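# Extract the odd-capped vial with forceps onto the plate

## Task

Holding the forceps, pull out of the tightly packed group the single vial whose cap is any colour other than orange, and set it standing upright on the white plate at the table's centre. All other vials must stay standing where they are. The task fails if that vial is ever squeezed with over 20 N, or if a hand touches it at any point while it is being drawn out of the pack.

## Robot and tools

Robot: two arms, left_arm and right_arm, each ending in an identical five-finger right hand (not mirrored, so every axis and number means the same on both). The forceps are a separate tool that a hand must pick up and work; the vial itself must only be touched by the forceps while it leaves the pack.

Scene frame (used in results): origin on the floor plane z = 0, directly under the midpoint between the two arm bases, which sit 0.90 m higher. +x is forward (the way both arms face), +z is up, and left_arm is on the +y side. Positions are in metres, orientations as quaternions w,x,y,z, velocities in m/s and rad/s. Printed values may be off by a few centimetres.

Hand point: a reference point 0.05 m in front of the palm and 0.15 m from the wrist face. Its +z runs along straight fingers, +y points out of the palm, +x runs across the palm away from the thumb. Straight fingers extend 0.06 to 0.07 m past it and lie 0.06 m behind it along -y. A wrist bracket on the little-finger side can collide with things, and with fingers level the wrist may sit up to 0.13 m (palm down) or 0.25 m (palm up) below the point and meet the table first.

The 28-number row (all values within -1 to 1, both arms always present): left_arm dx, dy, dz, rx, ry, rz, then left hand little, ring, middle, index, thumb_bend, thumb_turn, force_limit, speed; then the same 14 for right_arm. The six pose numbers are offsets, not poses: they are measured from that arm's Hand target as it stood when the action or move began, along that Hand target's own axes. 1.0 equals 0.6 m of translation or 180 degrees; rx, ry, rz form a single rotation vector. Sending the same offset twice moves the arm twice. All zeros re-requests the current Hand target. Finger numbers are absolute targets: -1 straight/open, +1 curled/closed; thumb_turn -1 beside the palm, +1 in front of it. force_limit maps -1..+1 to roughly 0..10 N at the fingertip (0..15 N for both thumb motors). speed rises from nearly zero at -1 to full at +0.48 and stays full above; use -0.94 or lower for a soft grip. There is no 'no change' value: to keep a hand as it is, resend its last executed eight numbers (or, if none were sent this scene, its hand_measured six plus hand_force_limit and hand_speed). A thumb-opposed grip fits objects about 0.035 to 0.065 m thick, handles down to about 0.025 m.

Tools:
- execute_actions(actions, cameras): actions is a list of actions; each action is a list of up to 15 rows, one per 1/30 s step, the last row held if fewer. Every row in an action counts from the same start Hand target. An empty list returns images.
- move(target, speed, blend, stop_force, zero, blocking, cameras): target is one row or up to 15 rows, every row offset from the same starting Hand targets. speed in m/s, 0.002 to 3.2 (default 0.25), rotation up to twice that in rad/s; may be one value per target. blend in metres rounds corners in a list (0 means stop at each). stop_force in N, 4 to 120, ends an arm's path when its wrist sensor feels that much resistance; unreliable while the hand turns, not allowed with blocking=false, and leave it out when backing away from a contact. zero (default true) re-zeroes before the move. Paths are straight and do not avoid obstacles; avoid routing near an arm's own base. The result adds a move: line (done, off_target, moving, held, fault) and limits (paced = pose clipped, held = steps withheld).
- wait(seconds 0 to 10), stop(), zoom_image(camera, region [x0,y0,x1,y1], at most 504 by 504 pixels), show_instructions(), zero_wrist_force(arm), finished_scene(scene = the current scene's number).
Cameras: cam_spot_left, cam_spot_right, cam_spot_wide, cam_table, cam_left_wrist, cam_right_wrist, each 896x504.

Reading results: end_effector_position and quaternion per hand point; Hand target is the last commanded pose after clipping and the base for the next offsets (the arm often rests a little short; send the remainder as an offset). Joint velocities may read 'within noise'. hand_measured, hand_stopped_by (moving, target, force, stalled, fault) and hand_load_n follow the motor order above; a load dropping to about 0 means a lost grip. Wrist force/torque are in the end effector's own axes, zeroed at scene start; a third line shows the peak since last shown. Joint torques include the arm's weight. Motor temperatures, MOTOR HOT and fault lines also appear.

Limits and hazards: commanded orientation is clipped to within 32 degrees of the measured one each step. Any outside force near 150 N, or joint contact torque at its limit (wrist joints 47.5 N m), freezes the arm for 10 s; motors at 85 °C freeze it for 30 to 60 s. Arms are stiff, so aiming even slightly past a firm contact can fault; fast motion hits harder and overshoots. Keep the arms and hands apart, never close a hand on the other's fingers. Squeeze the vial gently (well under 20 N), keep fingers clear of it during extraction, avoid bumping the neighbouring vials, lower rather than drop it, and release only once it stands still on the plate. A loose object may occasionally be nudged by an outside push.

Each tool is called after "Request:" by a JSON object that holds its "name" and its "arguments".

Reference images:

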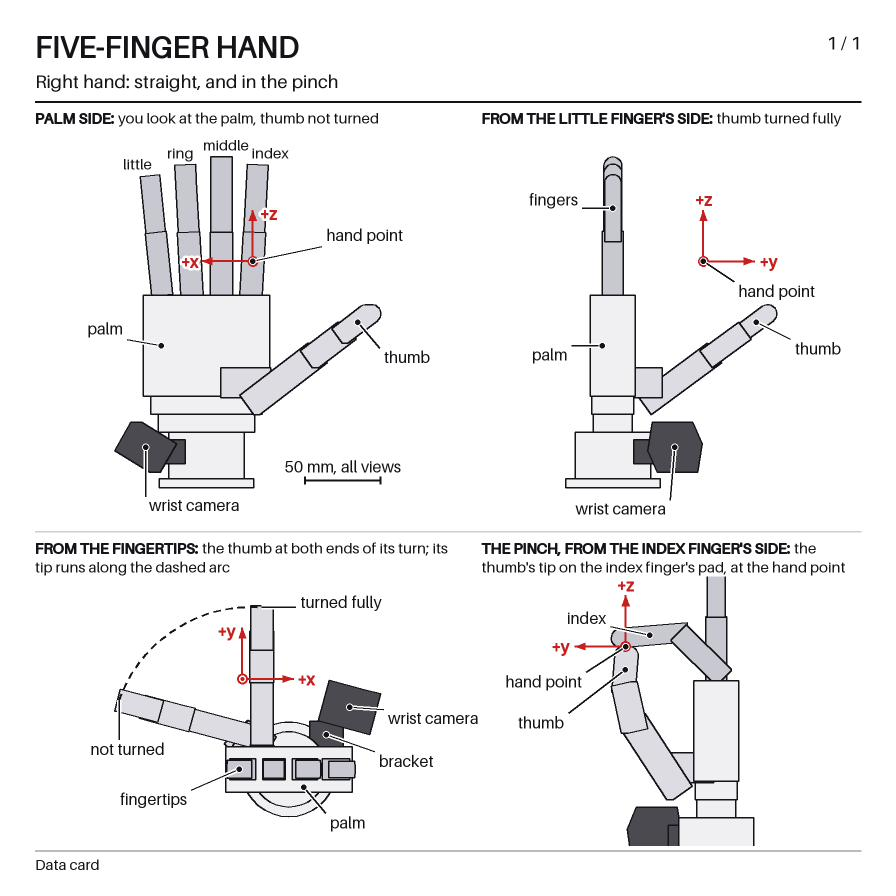

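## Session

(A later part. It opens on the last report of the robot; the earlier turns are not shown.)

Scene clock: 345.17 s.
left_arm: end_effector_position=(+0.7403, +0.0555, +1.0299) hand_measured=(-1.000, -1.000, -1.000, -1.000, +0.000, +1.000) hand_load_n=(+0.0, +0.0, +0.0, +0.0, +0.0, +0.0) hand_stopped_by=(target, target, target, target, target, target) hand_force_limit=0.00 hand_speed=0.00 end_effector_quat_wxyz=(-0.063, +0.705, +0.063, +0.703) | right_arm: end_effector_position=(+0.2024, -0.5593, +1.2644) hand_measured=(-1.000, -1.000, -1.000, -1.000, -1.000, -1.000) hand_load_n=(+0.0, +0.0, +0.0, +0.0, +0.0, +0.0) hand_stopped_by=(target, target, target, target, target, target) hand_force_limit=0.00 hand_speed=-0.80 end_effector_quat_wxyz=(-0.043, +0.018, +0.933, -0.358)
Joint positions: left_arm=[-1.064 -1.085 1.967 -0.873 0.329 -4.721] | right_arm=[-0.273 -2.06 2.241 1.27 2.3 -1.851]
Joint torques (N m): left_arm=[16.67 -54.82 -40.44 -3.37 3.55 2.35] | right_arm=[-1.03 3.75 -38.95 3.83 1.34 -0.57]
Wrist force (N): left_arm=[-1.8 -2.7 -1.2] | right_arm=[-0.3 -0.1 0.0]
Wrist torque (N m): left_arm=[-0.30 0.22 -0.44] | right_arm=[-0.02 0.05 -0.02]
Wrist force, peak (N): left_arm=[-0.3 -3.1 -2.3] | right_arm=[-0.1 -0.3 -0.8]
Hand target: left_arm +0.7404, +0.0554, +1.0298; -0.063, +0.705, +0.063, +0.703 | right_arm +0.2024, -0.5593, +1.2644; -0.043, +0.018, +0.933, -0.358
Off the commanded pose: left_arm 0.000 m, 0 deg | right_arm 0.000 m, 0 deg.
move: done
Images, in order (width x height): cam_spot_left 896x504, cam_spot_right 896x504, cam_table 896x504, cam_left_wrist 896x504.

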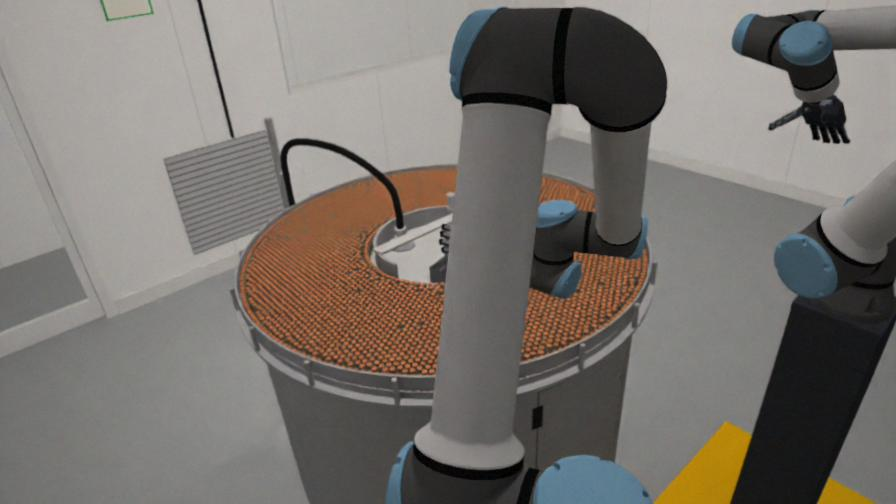

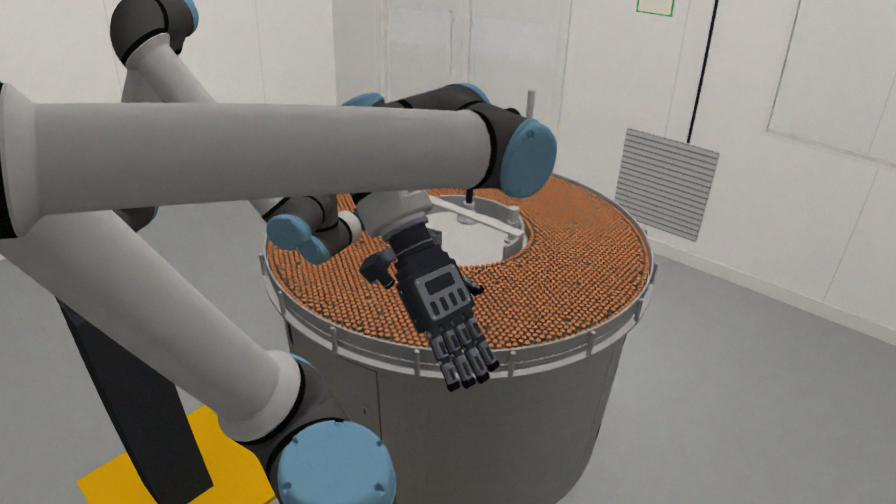

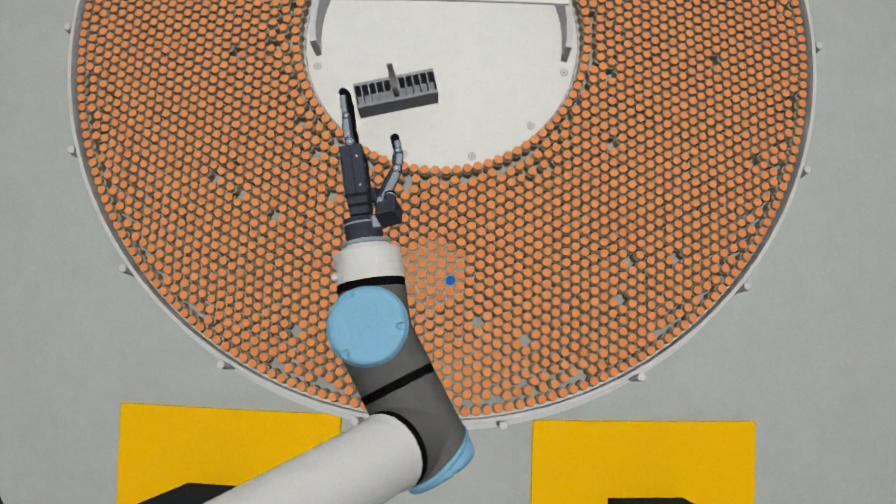

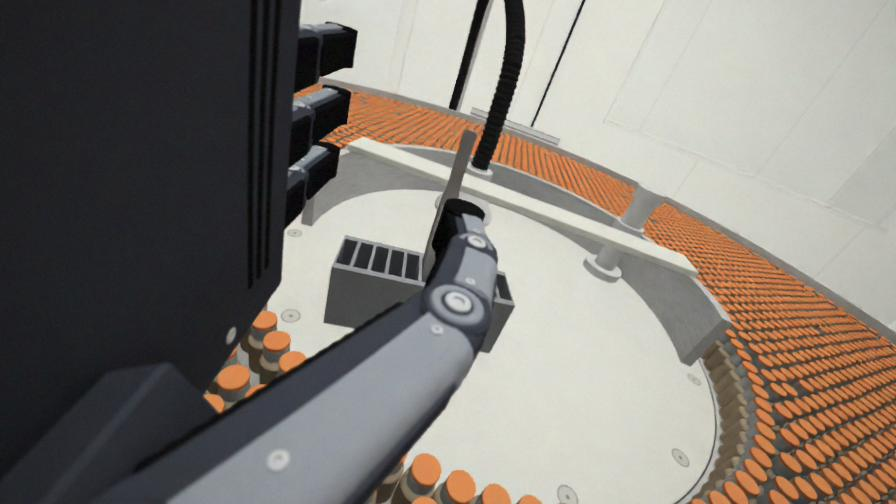

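Request:
{"name": "move", "arguments": {"target": [0, 0, 0, 0, 0, 0, -1, -1, -1, -1, 0.0, 1, 0, 0.0, -0.825, 0.602, -0.399, -0.660, 0.5026, 0.381, -1, -1, -1, -1, -1, -1, 0, -0.8], "speed": 0.4, "cameras": ["cam_right_wrist", "cam_table", "cam_spot_wide"]}}

Scene clock: 464.30 s.
left_arm: end_effector_position=(+0.7404, +0.0554, +1.0298) hand_measured=(-1.000, -1.000, -1.000, -1.000, +0.000, +1.000) hand_load_n=(+0.0, +0.0, +0.0, -0.5, +0.0, +0.5) hand_stopped_by=(target, target, target, target, target, target) hand_force_limit=0.00 hand_speed=0.00 end_effector_quat_wxyz=(-0.063, +0.705, +0.063, +0.703) | right_arm: end_effector_position=(+0.7186, -0.1633, +1.1666) hand_measured=(-1.000, -1.000, -1.000, -1.000, -1.000, -1.000) hand_load_n=(+0.0, +0.0, +0.0, +0.0, +0.0, +0.0) hand_stopped_by=(target, target, target, target, target, target) hand_force_limit=0.00 hand_speed=-0.80 end_effector_quat_wxyz=(-0.354, +0.614, +0.352, +0.611)
Joint positions: left_arm=[-1.064 -1.085 1.967 -0.873 0.329 -4.721] | right_arm=[0.022 -1.408 2.106 -0.692 0.547 1.57]
Joint torques (N m): left_arm=[15.4 -56.54 -40.22 -3.19 3.78 2.25] | right_arm=[17.85 -64.92 -24.12 -4.04 2.91 3.17]
Wrist force (N): left_arm=[-1.8 -2.5 -1.0] | right_arm=[-1.3 -0.3 -0.9]
Wrist torque (N m): left_arm=[-0.28 0.22 -0.43] | right_arm=[0.06 0.14 -0.21]
Wrist force, peak (N): left_arm=[-2.0 -2.8 -1.4] | right_arm=[-2.3 0.8 -1.2]
Hand target: left_arm +0.7404, +0.0554, +1.0298; -0.063, +0.705, +0.063, +0.703 | right_arm +0.7186, -0.1633, +1.1666; -0.354, +0.614, +0.352, +0.611
Off the commanded pose: left_arm 0.000 m, 0 deg | right_arm 0.000 m, 0 deg.
move: done
Images, in order (width x height): cam_spot_wide 896x504, cam_table 896x504, cam_right_wrist 896x504.

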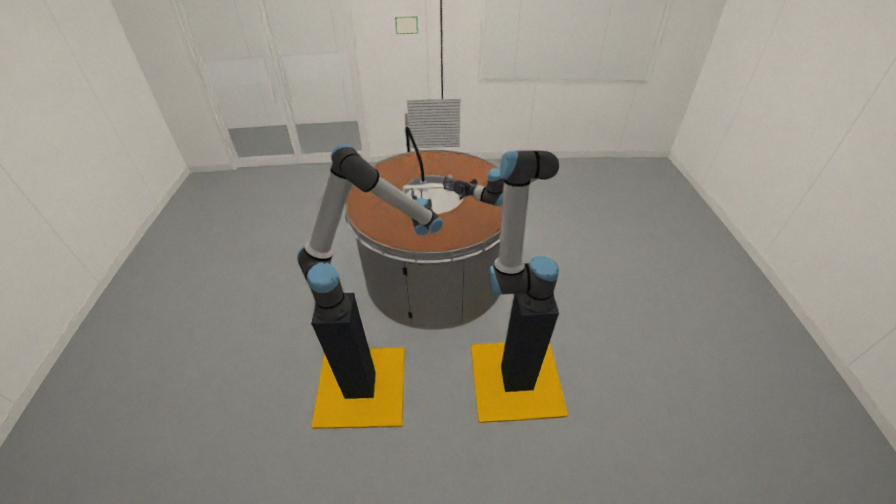

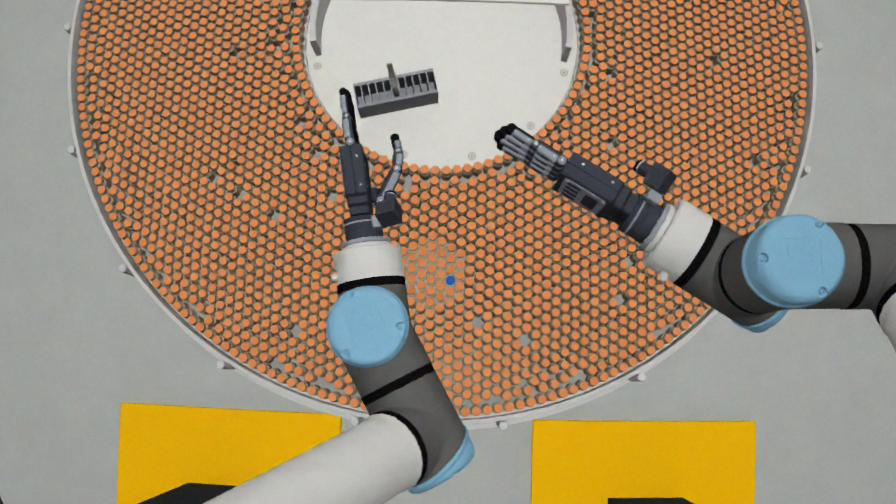

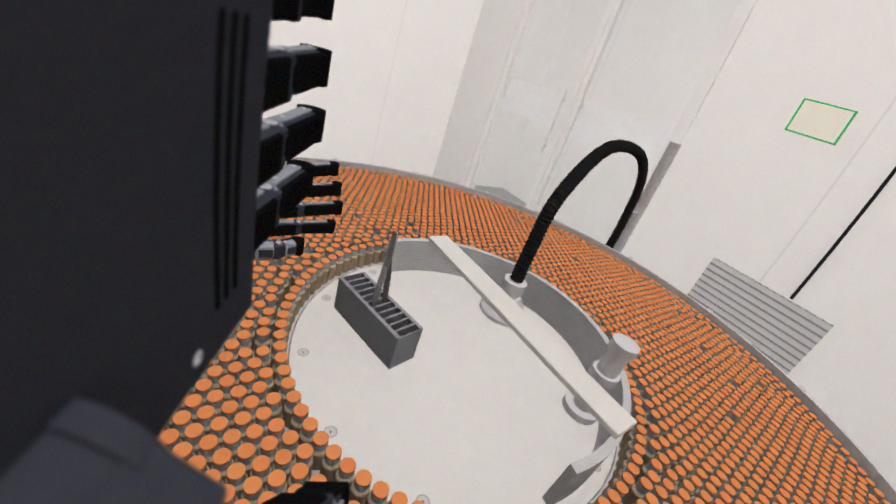

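Request:
{"name": "zoom_image", "arguments": {"camera": "cam_right_wrist", "region": [310, 215, 450, 375]}}

Request:
{"name": "zoom_image", "arguments": {"camera": "cam_right_wrist", "region": [350, 225, 420, 315]}}

Scaled by 3.150 from the camera's 896x504 image, which has a finer 1280x720 frame.

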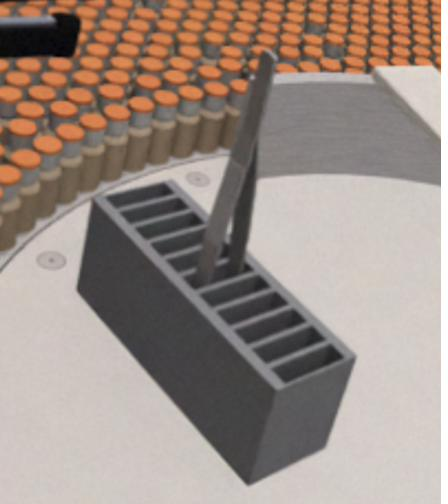

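Scaled by 5.600 from the camera's 896x504 image, which has a finer 1280x720 frame.

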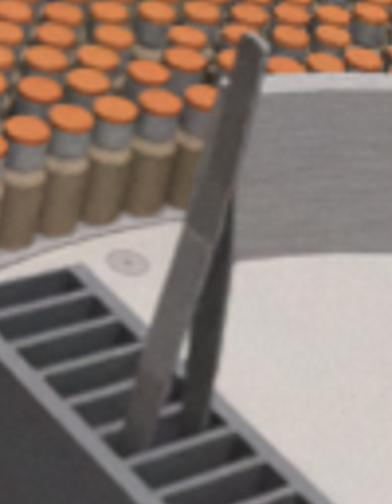

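Request:
{"name": "move", "arguments": {"target": [-0.075, 0.010, 0.083, 0, -0.0556, 0, -1, -1, -1, -1, 0.0, 1, 0, 0.0, 0, 0, 0, 0, 0, 0, -1, -1, -1, -1, -1, -1, 0, -0.8], "speed": 0.1, "cameras": ["cam_left_wrist", "cam_table", "cam_right_wrist"]}}

Request:
{"name": "zoom_image", "arguments": {"camera": "cam_left_wrist", "region": [380, 120, 560, 300]}}

Request:
{"name": "zoom_image", "arguments": {"camera": "cam_right_wrist", "region": [280, 195, 450, 375]}}

Request:
{"name": "zoom_image", "arguments": {"camera": "cam_table", "region": [320, 40, 470, 190]}}

Scene clock: 512.37 s.
left_arm: end_effector_position=(+0.7903, +0.0583, +0.9846) hand_measured=(-1.000, -1.000, -1.000, -1.000, +0.000, +1.000) hand_load_n=(+0.0, +0.0, +0.0, +0.0, +0.0, +0.5) hand_stopped_by=(target, target, target, target, target, target) hand_force_limit=0.00 hand_speed=0.00 end_effector_quat_wxyz=(-0.057, +0.764, +0.068, +0.639) | right_arm: end_effector_position=(+0.7186, -0.1633, +1.1666) hand_measured=(-1.000, -1.000, -1.000, -1.000, -1.000, -1.000) hand_load_n=(+0.0, +0.0, +0.0, +0.0, +0.0, +0.0) hand_stopped_by=(target, target, target, target, target, target) hand_force_limit=0.00 hand_speed=-0.80 end_effector_quat_wxyz=(-0.354, +0.614, +0.352, +0.611)
Joint positions: left_arm=[-0.985 -0.971 1.784 -0.389 0.444 -5.099] | right_arm=[0.022 -1.408 2.106 -0.692 0.547 1.57]
Joint torques (N m): left_arm=[14.7 -65.22 -42.12 3.57 3.18 -2.44] | right_arm=[18.35 -65.83 -22.86 -4.04 3.3 2.81]
Wrist force (N): left_arm=[-1.3 -2.4 -1.2] | right_arm=[-1.8 0.1 -0.9]
Wrist torque (N m): left_arm=[-0.20 0.22 -0.11] | right_arm=[0.12 0.20 -0.23]
Wrist force, peak (N): left_arm=[-2.1 -2.6 -1.4] | right_arm=[-1.9 0.1 -1.5]
Hand target: left_arm +0.7904, +0.0583, +0.9846; -0.057, +0.764, +0.068, +0.639 | right_arm +0.7186, -0.1633, +1.1666; -0.354, +0.614, +0.352, +0.611
Off the commanded pose: left_arm 0.000 m, 0 deg | right_arm 0.000 m, 0 deg.
move: done
Images, in order (width x height): cam_table 896x504, cam_left_wrist 896x504, cam_right_wrist 896x504.

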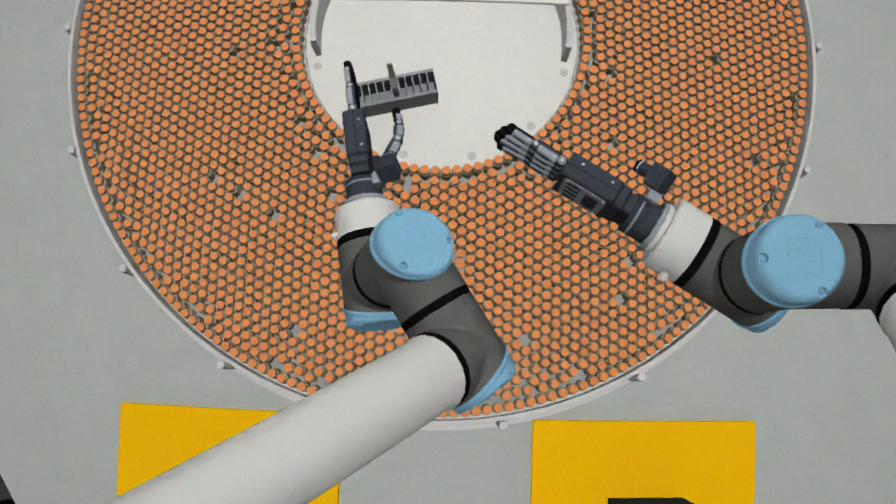

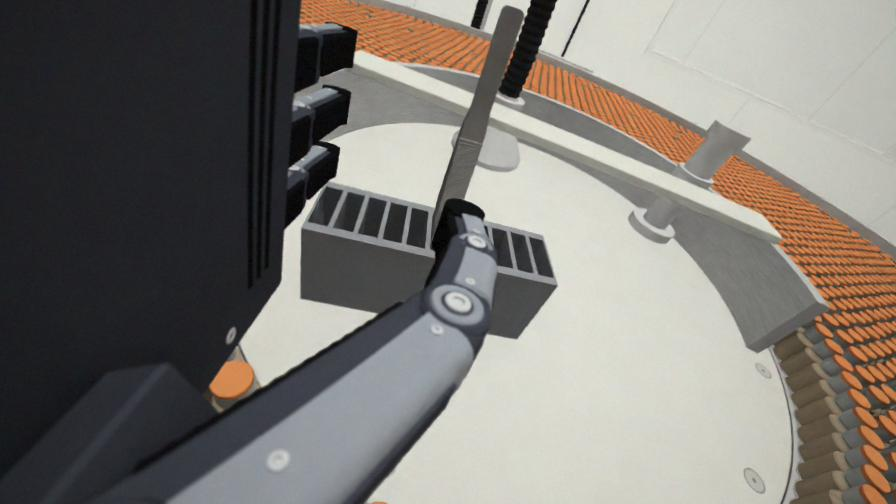

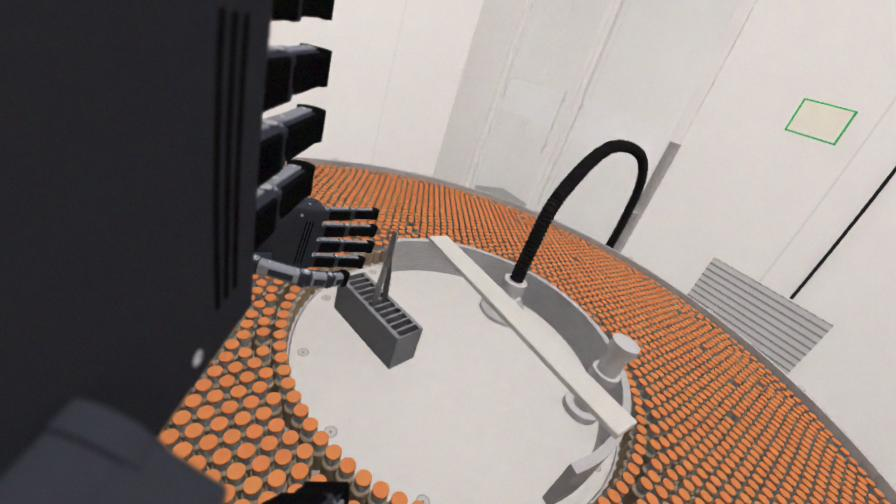

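Scaled by 2.800 from the camera's 896x504 image, which has a finer 1280x720 frame.

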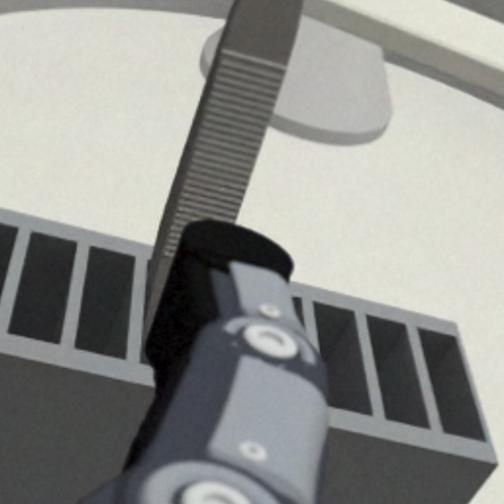

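Scaled by 2.800 from the camera's 896x504 image, which has a finer 1280x720 frame.

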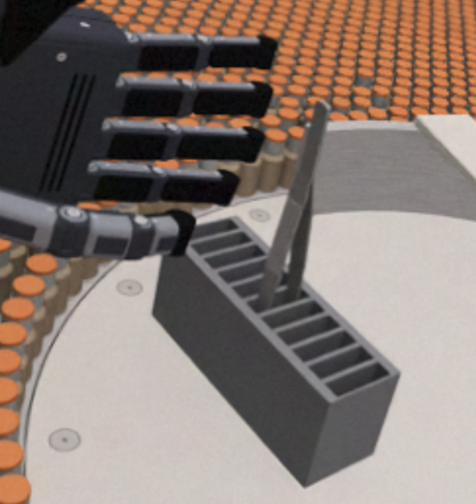

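Scaled by 3.360 from the camera's 896x504 image, which has a finer 1280x720 frame.

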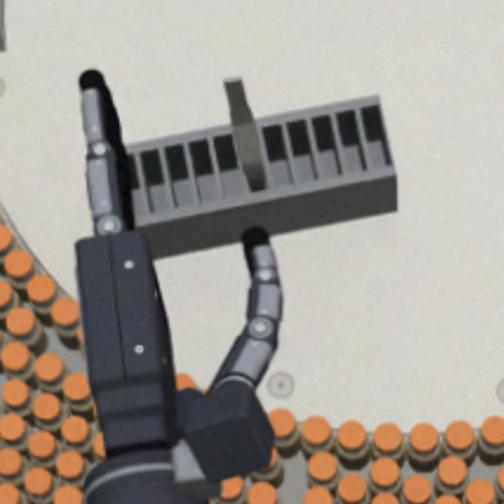

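Request:
{"name": "move", "arguments": {"target": [-0.0071, 0.0067, 0.052, 0, 0, 0, -1, -1, -1, -1, 0.0, 1, 0, 0.0, 0, 0, 0, 0, 0, 0, -1, -1, -1, -1, -1, -1, 0, -0.8], "speed": 0.06, "cameras": ["cam_left_wrist", "cam_table", "cam_right_wrist"]}}

Request:
{"name": "zoom_image", "arguments": {"camera": "cam_left_wrist", "region": [380, 120, 560, 300]}}

Request:
{"name": "zoom_image", "arguments": {"camera": "cam_right_wrist", "region": [300, 205, 430, 335]}}

Request:
{"name": "zoom_image", "arguments": {"camera": "cam_table", "region": [340, 40, 460, 140]}}

Scene clock: 529.17 s.
left_arm: end_effector_position=(+0.8203, +0.0596, +0.9750) hand_measured=(-1.000, -1.000, -1.000, -1.000, +0.000, +1.000) hand_load_n=(+0.0, +0.0, +0.0, +0.0, +0.0, +0.0) hand_stopped_by=(target, target, target, target, target, target) hand_force_limit=0.00 hand_speed=0.00 end_effector_quat_wxyz=(-0.057, +0.764, +0.068, +0.639) | right_arm: end_effector_position=(+0.7186, -0.1633, +1.1666) hand_measured=(-1.000, -1.000, -1.000, -1.000, -1.000, -1.000) hand_load_n=(+0.0, +0.0, +0.0, +0.0, +0.0, +0.0) hand_stopped_by=(target, target, target, target, target, target) hand_force_limit=0.00 hand_speed=-0.80 end_effector_quat_wxyz=(-0.354, +0.614, +0.352, +0.611)
Joint positions: left_arm=[-0.949 -0.94 1.745 -0.41 0.477 -5.067] | right_arm=[0.022 -1.408 2.106 -0.692 0.547 1.57]
Joint torques (N m): left_arm=[11.41 -68.81 -43.46 -1.79 3.1 2.28] | right_arm=[19.87 -60.93 -22.25 -3.6 2.95 3]
Wrist force (N): left_arm=[-1.0 -2.4 -1.7] | right_arm=[-1.5 0.8 -0.7]
Wrist torque (N m): left_arm=[-0.23 0.19 -0.31] | right_arm=[0.20 0.16 -0.19]
Wrist force, peak (N): left_arm=[-1.1 -2.8 -1.8] | right_arm=[-1.9 0.5 -1.1]
Hand target: left_arm +0.8206, +0.0596, +0.9749; -0.057, +0.764, +0.068, +0.639 | right_arm +0.7186, -0.1633, +1.1666; -0.354, +0.614, +0.352, +0.611
Off the commanded pose: left_arm 0.000 m, 0 deg | right_arm 0.000 m, 0 deg.
move: done
Images, in order (width x height): cam_table 896x504, cam_left_wrist 896x504, cam_right_wrist 896x504.

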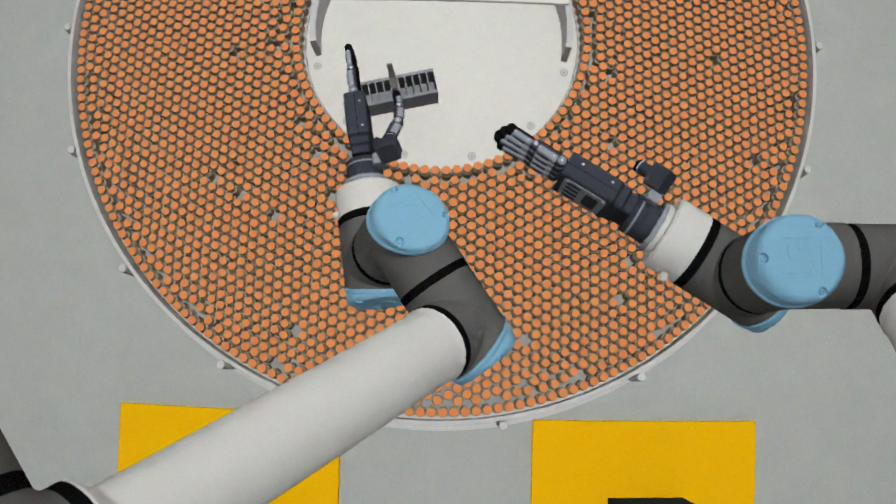

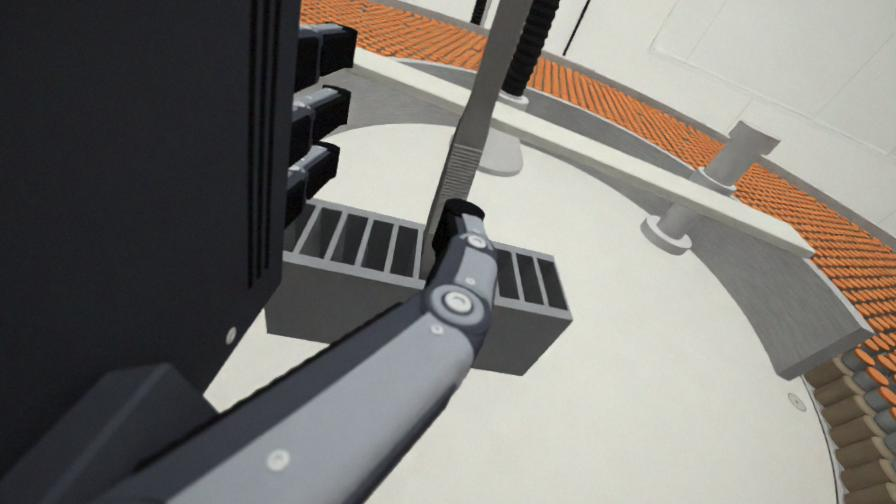

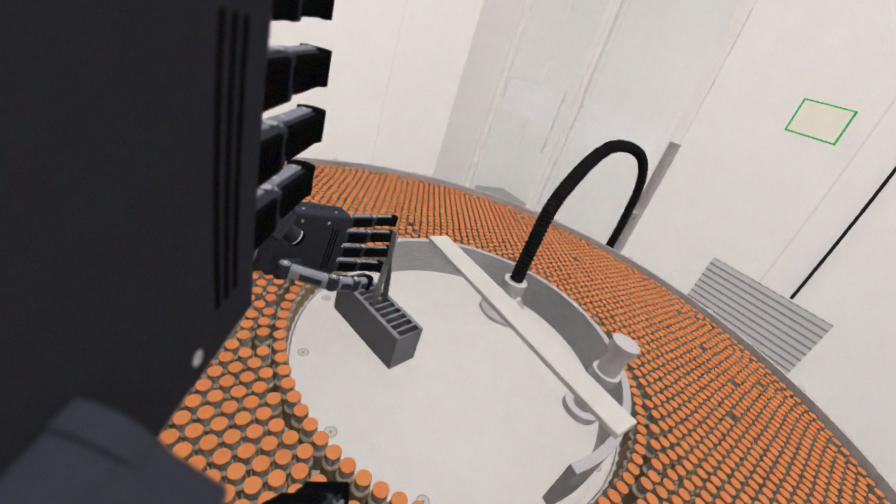

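Scaled by 2.800 from the camera's 896x504 image, which has a finer 1280x720 frame.

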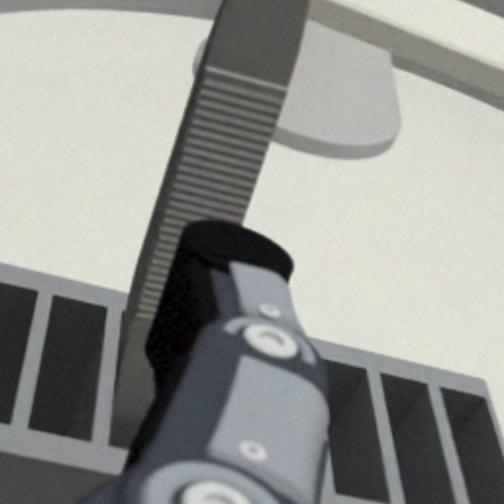

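Scaled by 3.877 from the camera's 896x504 image, which has a finer 1280x720 frame.

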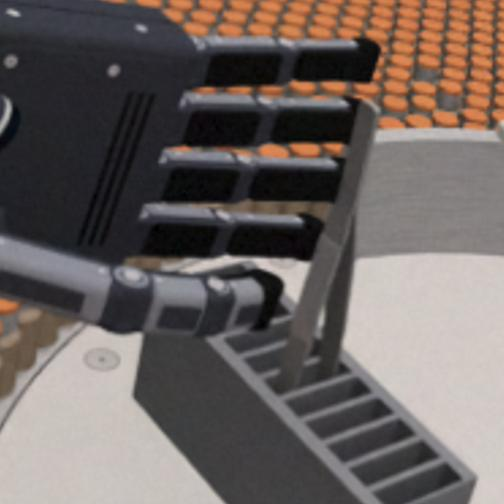

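Scaled by 4.200 from the camera's 896x504 image, which has a finer 1280x720 frame.

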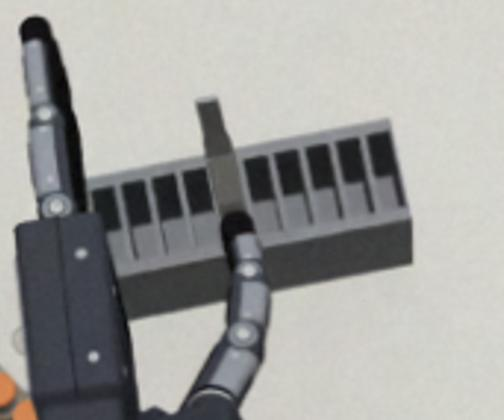

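Request:
{"name": "move", "arguments": {"target": [0.0023, 0.0, 0.0131, 0, 0, 0, -1, -1, -1, -1, 0.0, 1, 0, 0.0, 0, 0, 0, 0, 0, 0, -1, -1, -1, -1, -1, -1, 0, -0.8], "speed": 0.03, "cameras": ["cam_left_wrist", "cam_table", "cam_right_wrist"]}}

Request:
{"name": "zoom_image", "arguments": {"camera": "cam_left_wrist", "region": [380, 120, 560, 300]}}

Request:
{"name": "zoom_image", "arguments": {"camera": "cam_right_wrist", "region": [340, 225, 420, 315]}}

Scene clock: 543.33 s.
left_arm: end_effector_position=(+0.8282, +0.0610, +0.9749) hand_measured=(-1.000, -1.000, -1.000, -1.000, +0.000, +1.000) hand_load_n=(+0.0, +0.0, +0.0, +0.0, +0.0, +0.5) hand_stopped_by=(target, target, target, target, target, target) hand_force_limit=0.00 hand_speed=0.00 end_effector_quat_wxyz=(-0.057, +0.764, +0.068, +0.639) | right_arm: end_effector_position=(+0.7186, -0.1633, +1.1666) hand_measured=(-1.000, -1.000, -1.000, -1.000, -1.000, -1.000) hand_load_n=(+0.0, +0.0, +0.0, +0.0, +0.0, +0.0) hand_stopped_by=(target, target, target, target, target, target) hand_force_limit=0.00 hand_speed=-0.80 end_effector_quat_wxyz=(-0.354, +0.614, +0.352, +0.611)
Joint positions: left_arm=[-0.938 -0.935 1.735 -0.413 0.486 -5.059] | right_arm=[0.022 -1.408 2.106 -0.692 0.547 1.57]
Joint torques (N m): left_arm=[15.18 -69.65 -42.7 -2.08 3.28 2.33] | right_arm=[18.21 -61.87 -23.69 -3.93 2.74 2.62]
Wrist force (N): left_arm=[-1.3 -2.5 -1.6] | right_arm=[-1.3 0.2 -1.1]
Wrist torque (N m): left_arm=[-0.27 0.22 -0.35] | right_arm=[0.15 0.15 -0.20]
Wrist force, peak (N): left_arm=[-1.5 -2.7 -1.8] | right_arm=[-2.0 0.0 -1.2]
Hand target: left_arm +0.8284, +0.0610, +0.9749; -0.057, +0.764, +0.068, +0.639 | right_arm +0.7186, -0.1633, +1.1666; -0.354, +0.614, +0.352, +0.611
Off the commanded pose: left_arm 0.000 m, 0 deg | right_arm 0.000 m, 0 deg.
move: done
Images, in order (width x height): cam_table 896x504, cam_left_wrist 896x504, cam_right_wrist 896x504.

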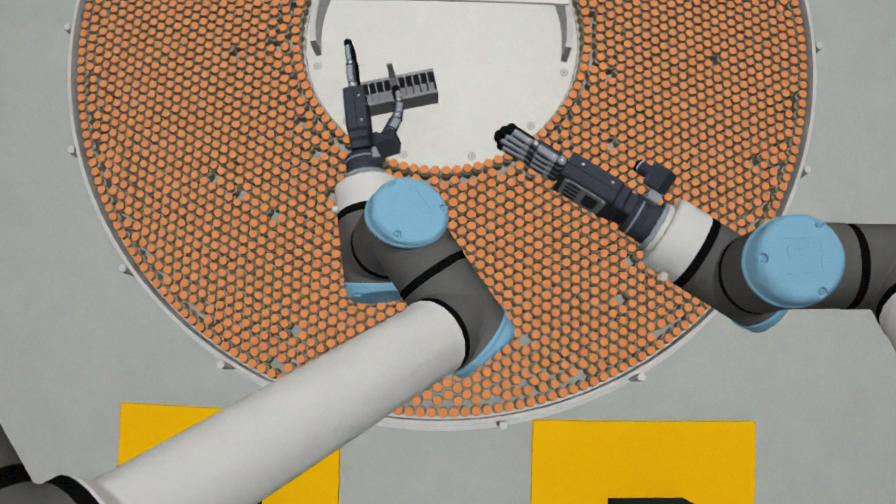

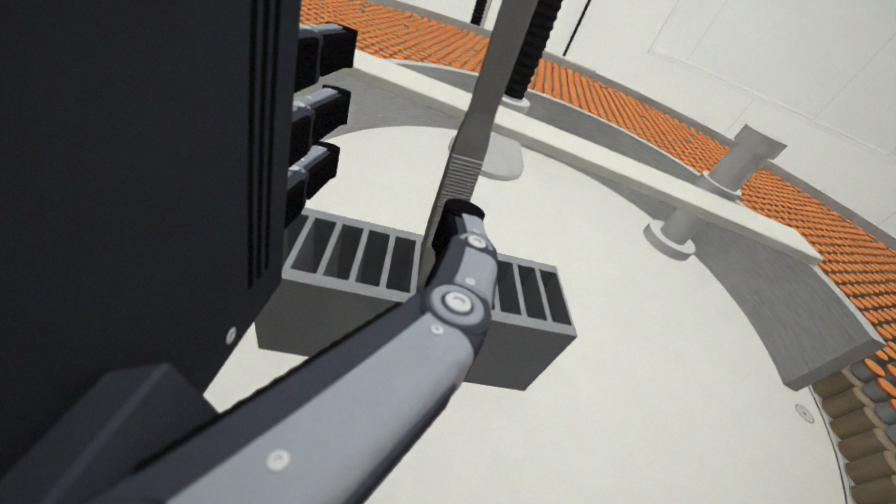

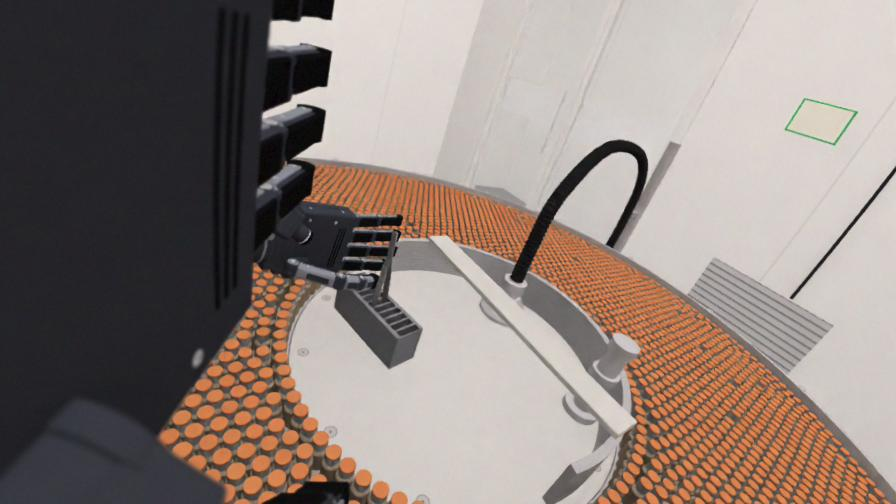

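Scaled by 2.800 from the camera's 896x504 image, which has a finer 1280x720 frame.

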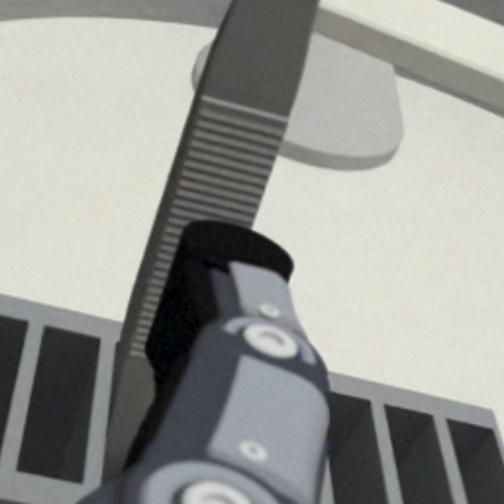

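Scaled by 5.600 from the camera's 896x504 image, which has a finer 1280x720 frame.

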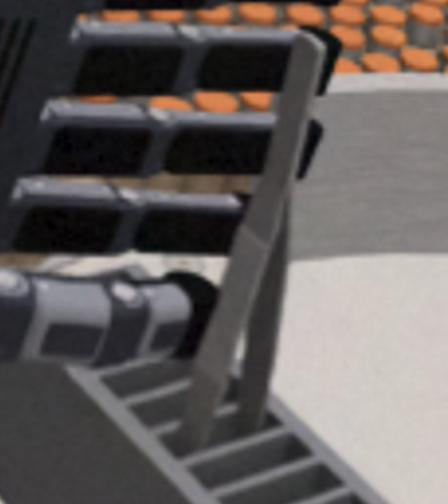

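Request:
{"name": "move", "arguments": {"target": [0, 0, 0, 0, 0, 0, -1, -1, -0.35, -0.35, 0.0, 1, -0.6, -0.5, 0, 0, 0, 0, 0, 0, -1, -1, -1, -1, -1, -1, 0, -0.8], "cameras": ["cam_left_wrist", "cam_right_wrist"]}}

Request:
{"name": "zoom_image", "arguments": {"camera": "cam_left_wrist", "region": [380, 120, 560, 300]}}

Request:
{"name": "zoom_image", "arguments": {"camera": "cam_right_wrist", "region": [340, 225, 420, 315]}}

Scene clock: 554.53 s.
left_arm: end_effector_position=(+0.8284, +0.0610, +0.9749) hand_measured=(-1.000, -1.000, -0.350, -0.350, +0.000, +1.000) hand_load_n=(+0.0, +0.0, +0.0, +0.0, +0.0, +0.5) hand_stopped_by=(target, target, target, target, target, target) hand_force_limit=-0.60 hand_speed=-0.50 end_effector_quat_wxyz=(-0.057, +0.764, +0.068, +0.639) | right_arm: end_effector_position=(+0.7186, -0.1633, +1.1666) hand_measured=(-1.000, -1.000, -1.000, -1.000, -1.000, -1.000) hand_load_n=(+0.0, +0.0, +0.0, +0.0, +0.0, +0.0) hand_stopped_by=(target, target, target, target, target, target) hand_force_limit=0.00 hand_speed=-0.80 end_effector_quat_wxyz=(-0.354, +0.614, +0.352, +0.611)
Joint positions: left_arm=[-0.938 -0.935 1.735 -0.413 0.487 -5.058] | right_arm=[0.022 -1.408 2.106 -0.692 0.547 1.57]
Joint torques (N m): left_arm=[13.93 -70.06 -40.12 -1.72 1.72 2.59] | right_arm=[17.29 -57.94 -22.71 -3.65 3.25 2.69]
Wrist force (N): left_arm=[-1.5 -2.5 -1.5] | right_arm=[-1.1 0.6 -0.6]
Wrist torque (N m): left_arm=[-0.27 0.25 -0.35] | right_arm=[0.17 0.11 -0.17]
Wrist force, peak (N): left_arm=[-1.4 -2.8 -1.9] | right_arm=[-1.9 0.2 -1.3]
Hand target: left_arm +0.8284, +0.0610, +0.9749; -0.057, +0.764, +0.068, +0.639 | right_arm +0.7186, -0.1633, +1.1666; -0.354, +0.614, +0.352, +0.611
Off the commanded pose: left_arm 0.000 m, 0 deg | right_arm 0.000 m, 0 deg.
move: done
Images, in order (width x height): cam_left_wrist 896x504, cam_right_wrist 896x504.

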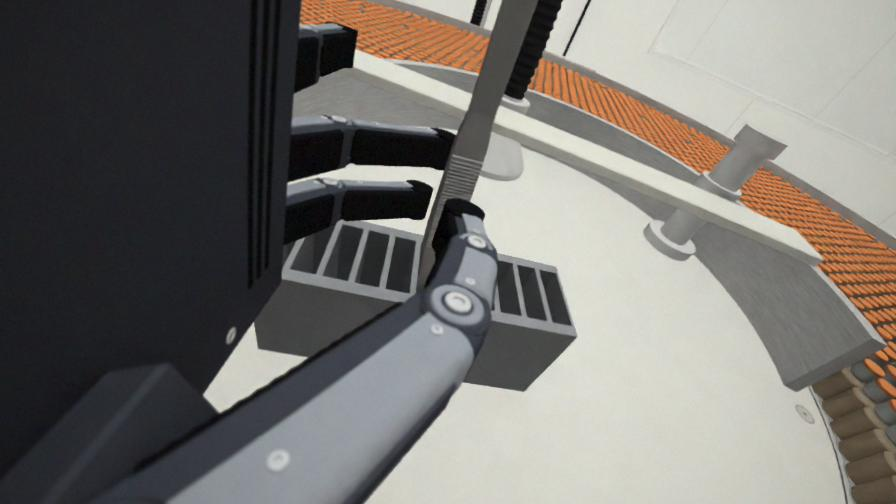

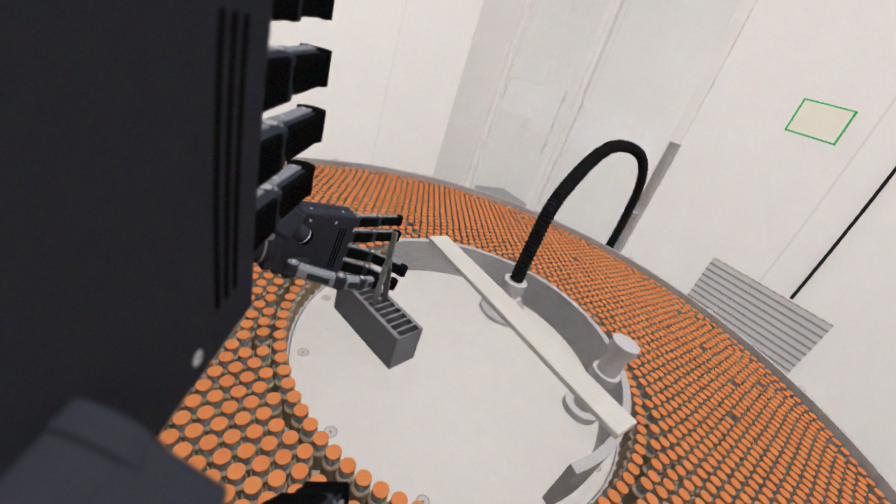

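Scaled by 2.800 from the camera's 896x504 image, which has a finer 1280x720 frame.

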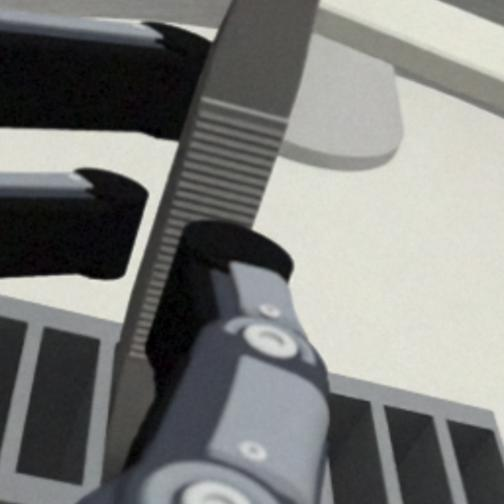

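Scaled by 5.600 from the camera's 896x504 image, which has a finer 1280x720 frame.

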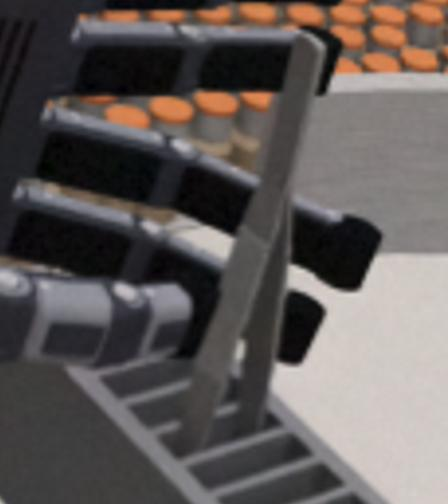

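Request:
{"name": "move", "arguments": {"target": [0, 0, 0, 0, 0, 0, -1, -1, 0.15, 0.15, 0.0, 1, -0.7, -0.92, 0, 0, 0, 0, 0, 0, -1, -1, -1, -1, -1, -1, 0, -0.8], "cameras": ["cam_left_wrist", "cam_right_wrist"]}}

Request:
{"name": "zoom_image", "arguments": {"camera": "cam_left_wrist", "region": [380, 120, 560, 300]}}

Request:
{"name": "zoom_image", "arguments": {"camera": "cam_right_wrist", "region": [340, 225, 420, 315]}}

Scene clock: 567.70 s.
left_arm: end_effector_position=(+0.8284, +0.0610, +0.9749) hand_measured=(-1.000, -1.000, +0.076, -0.006, +0.000, +1.000) hand_load_n=(+0.0, +0.0, +2.0, +0.0, +1.0, +0.5) hand_stopped_by=(target, target, force, force, target, target) hand_force_limit=-0.70 hand_speed=-0.92 end_effector_quat_wxyz=(-0.057, +0.764, +0.068, +0.639) | right_arm: end_effector_position=(+0.7186, -0.1633, +1.1666) hand_measured=(-1.000, -1.000, -1.000, -1.000, -1.000, -1.000) hand_load_n=(+0.0, +0.0, +0.0, +0.0, +0.0, +0.0) hand_stopped_by=(target, target, target, target, target, target) hand_force_limit=0.00 hand_speed=-0.80 end_effector_quat_wxyz=(-0.354, +0.614, +0.352, +0.611)
Joint positions: left_arm=[-0.938 -0.935 1.735 -0.413 0.487 -5.058] | right_arm=[0.022 -1.408 2.106 -0.692 0.547 1.57]
Joint torques (N m): left_arm=[6.39 -71.56 -28.11 0.75 -1.86 2.54] | right_arm=[18.55 -56.8 -23.46 -3.67 2.56 2.42]
Wrist force (N): left_arm=[-1.4 -2.7 -1.6] | right_arm=[-1.8 0.4 -1.1]
Wrist torque (N m): left_arm=[-0.26 0.24 -0.34] | right_arm=[0.17 0.22 -0.23]
Wrist force, peak (N): left_arm=[-1.7 -3.1 -1.5] | right_arm=[-2.2 0.6 -1.2]
Hand target: left_arm +0.8284, +0.0610, +0.9749; -0.057, +0.764, +0.068, +0.639 | right_arm +0.7186, -0.1633, +1.1666; -0.354, +0.614, +0.352, +0.611
Off the commanded pose: left_arm 0.000 m, 0 deg | right_arm 0.000 m, 0 deg.
move: done
Images, in order (width x height): cam_left_wrist 896x504, cam_right_wrist 896x504.

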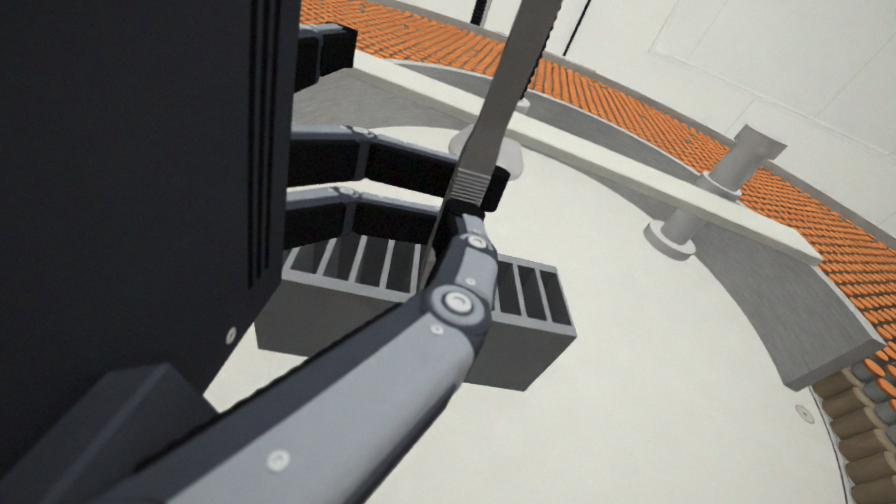

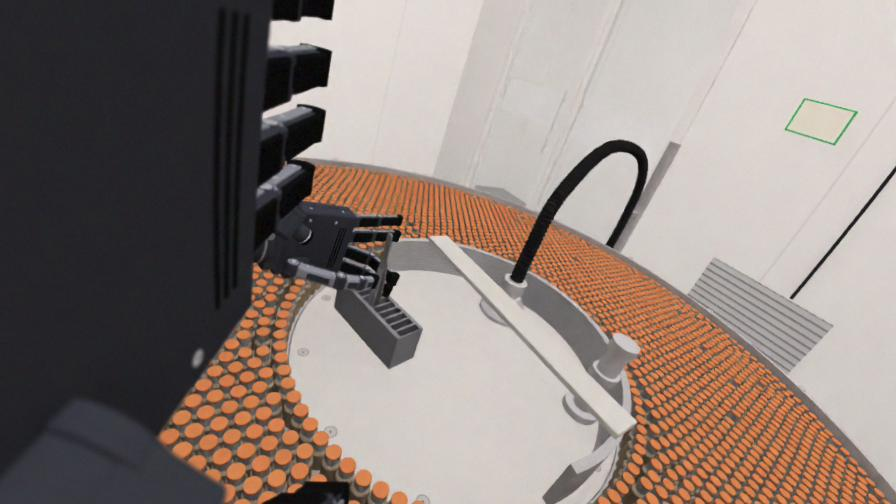

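Scaled by 2.800 from the camera's 896x504 image, which has a finer 1280x720 frame.

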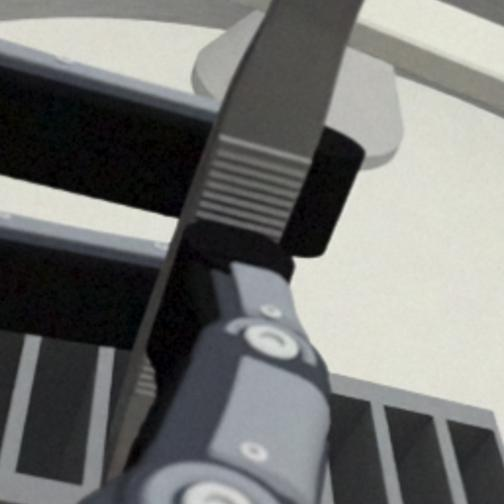

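Scaled by 5.600 from the camera's 896x504 image, which has a finer 1280x720 frame.

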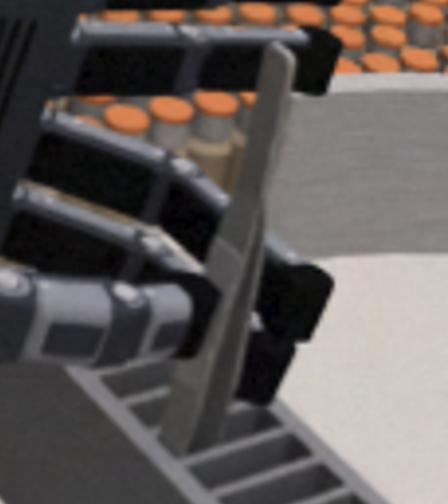

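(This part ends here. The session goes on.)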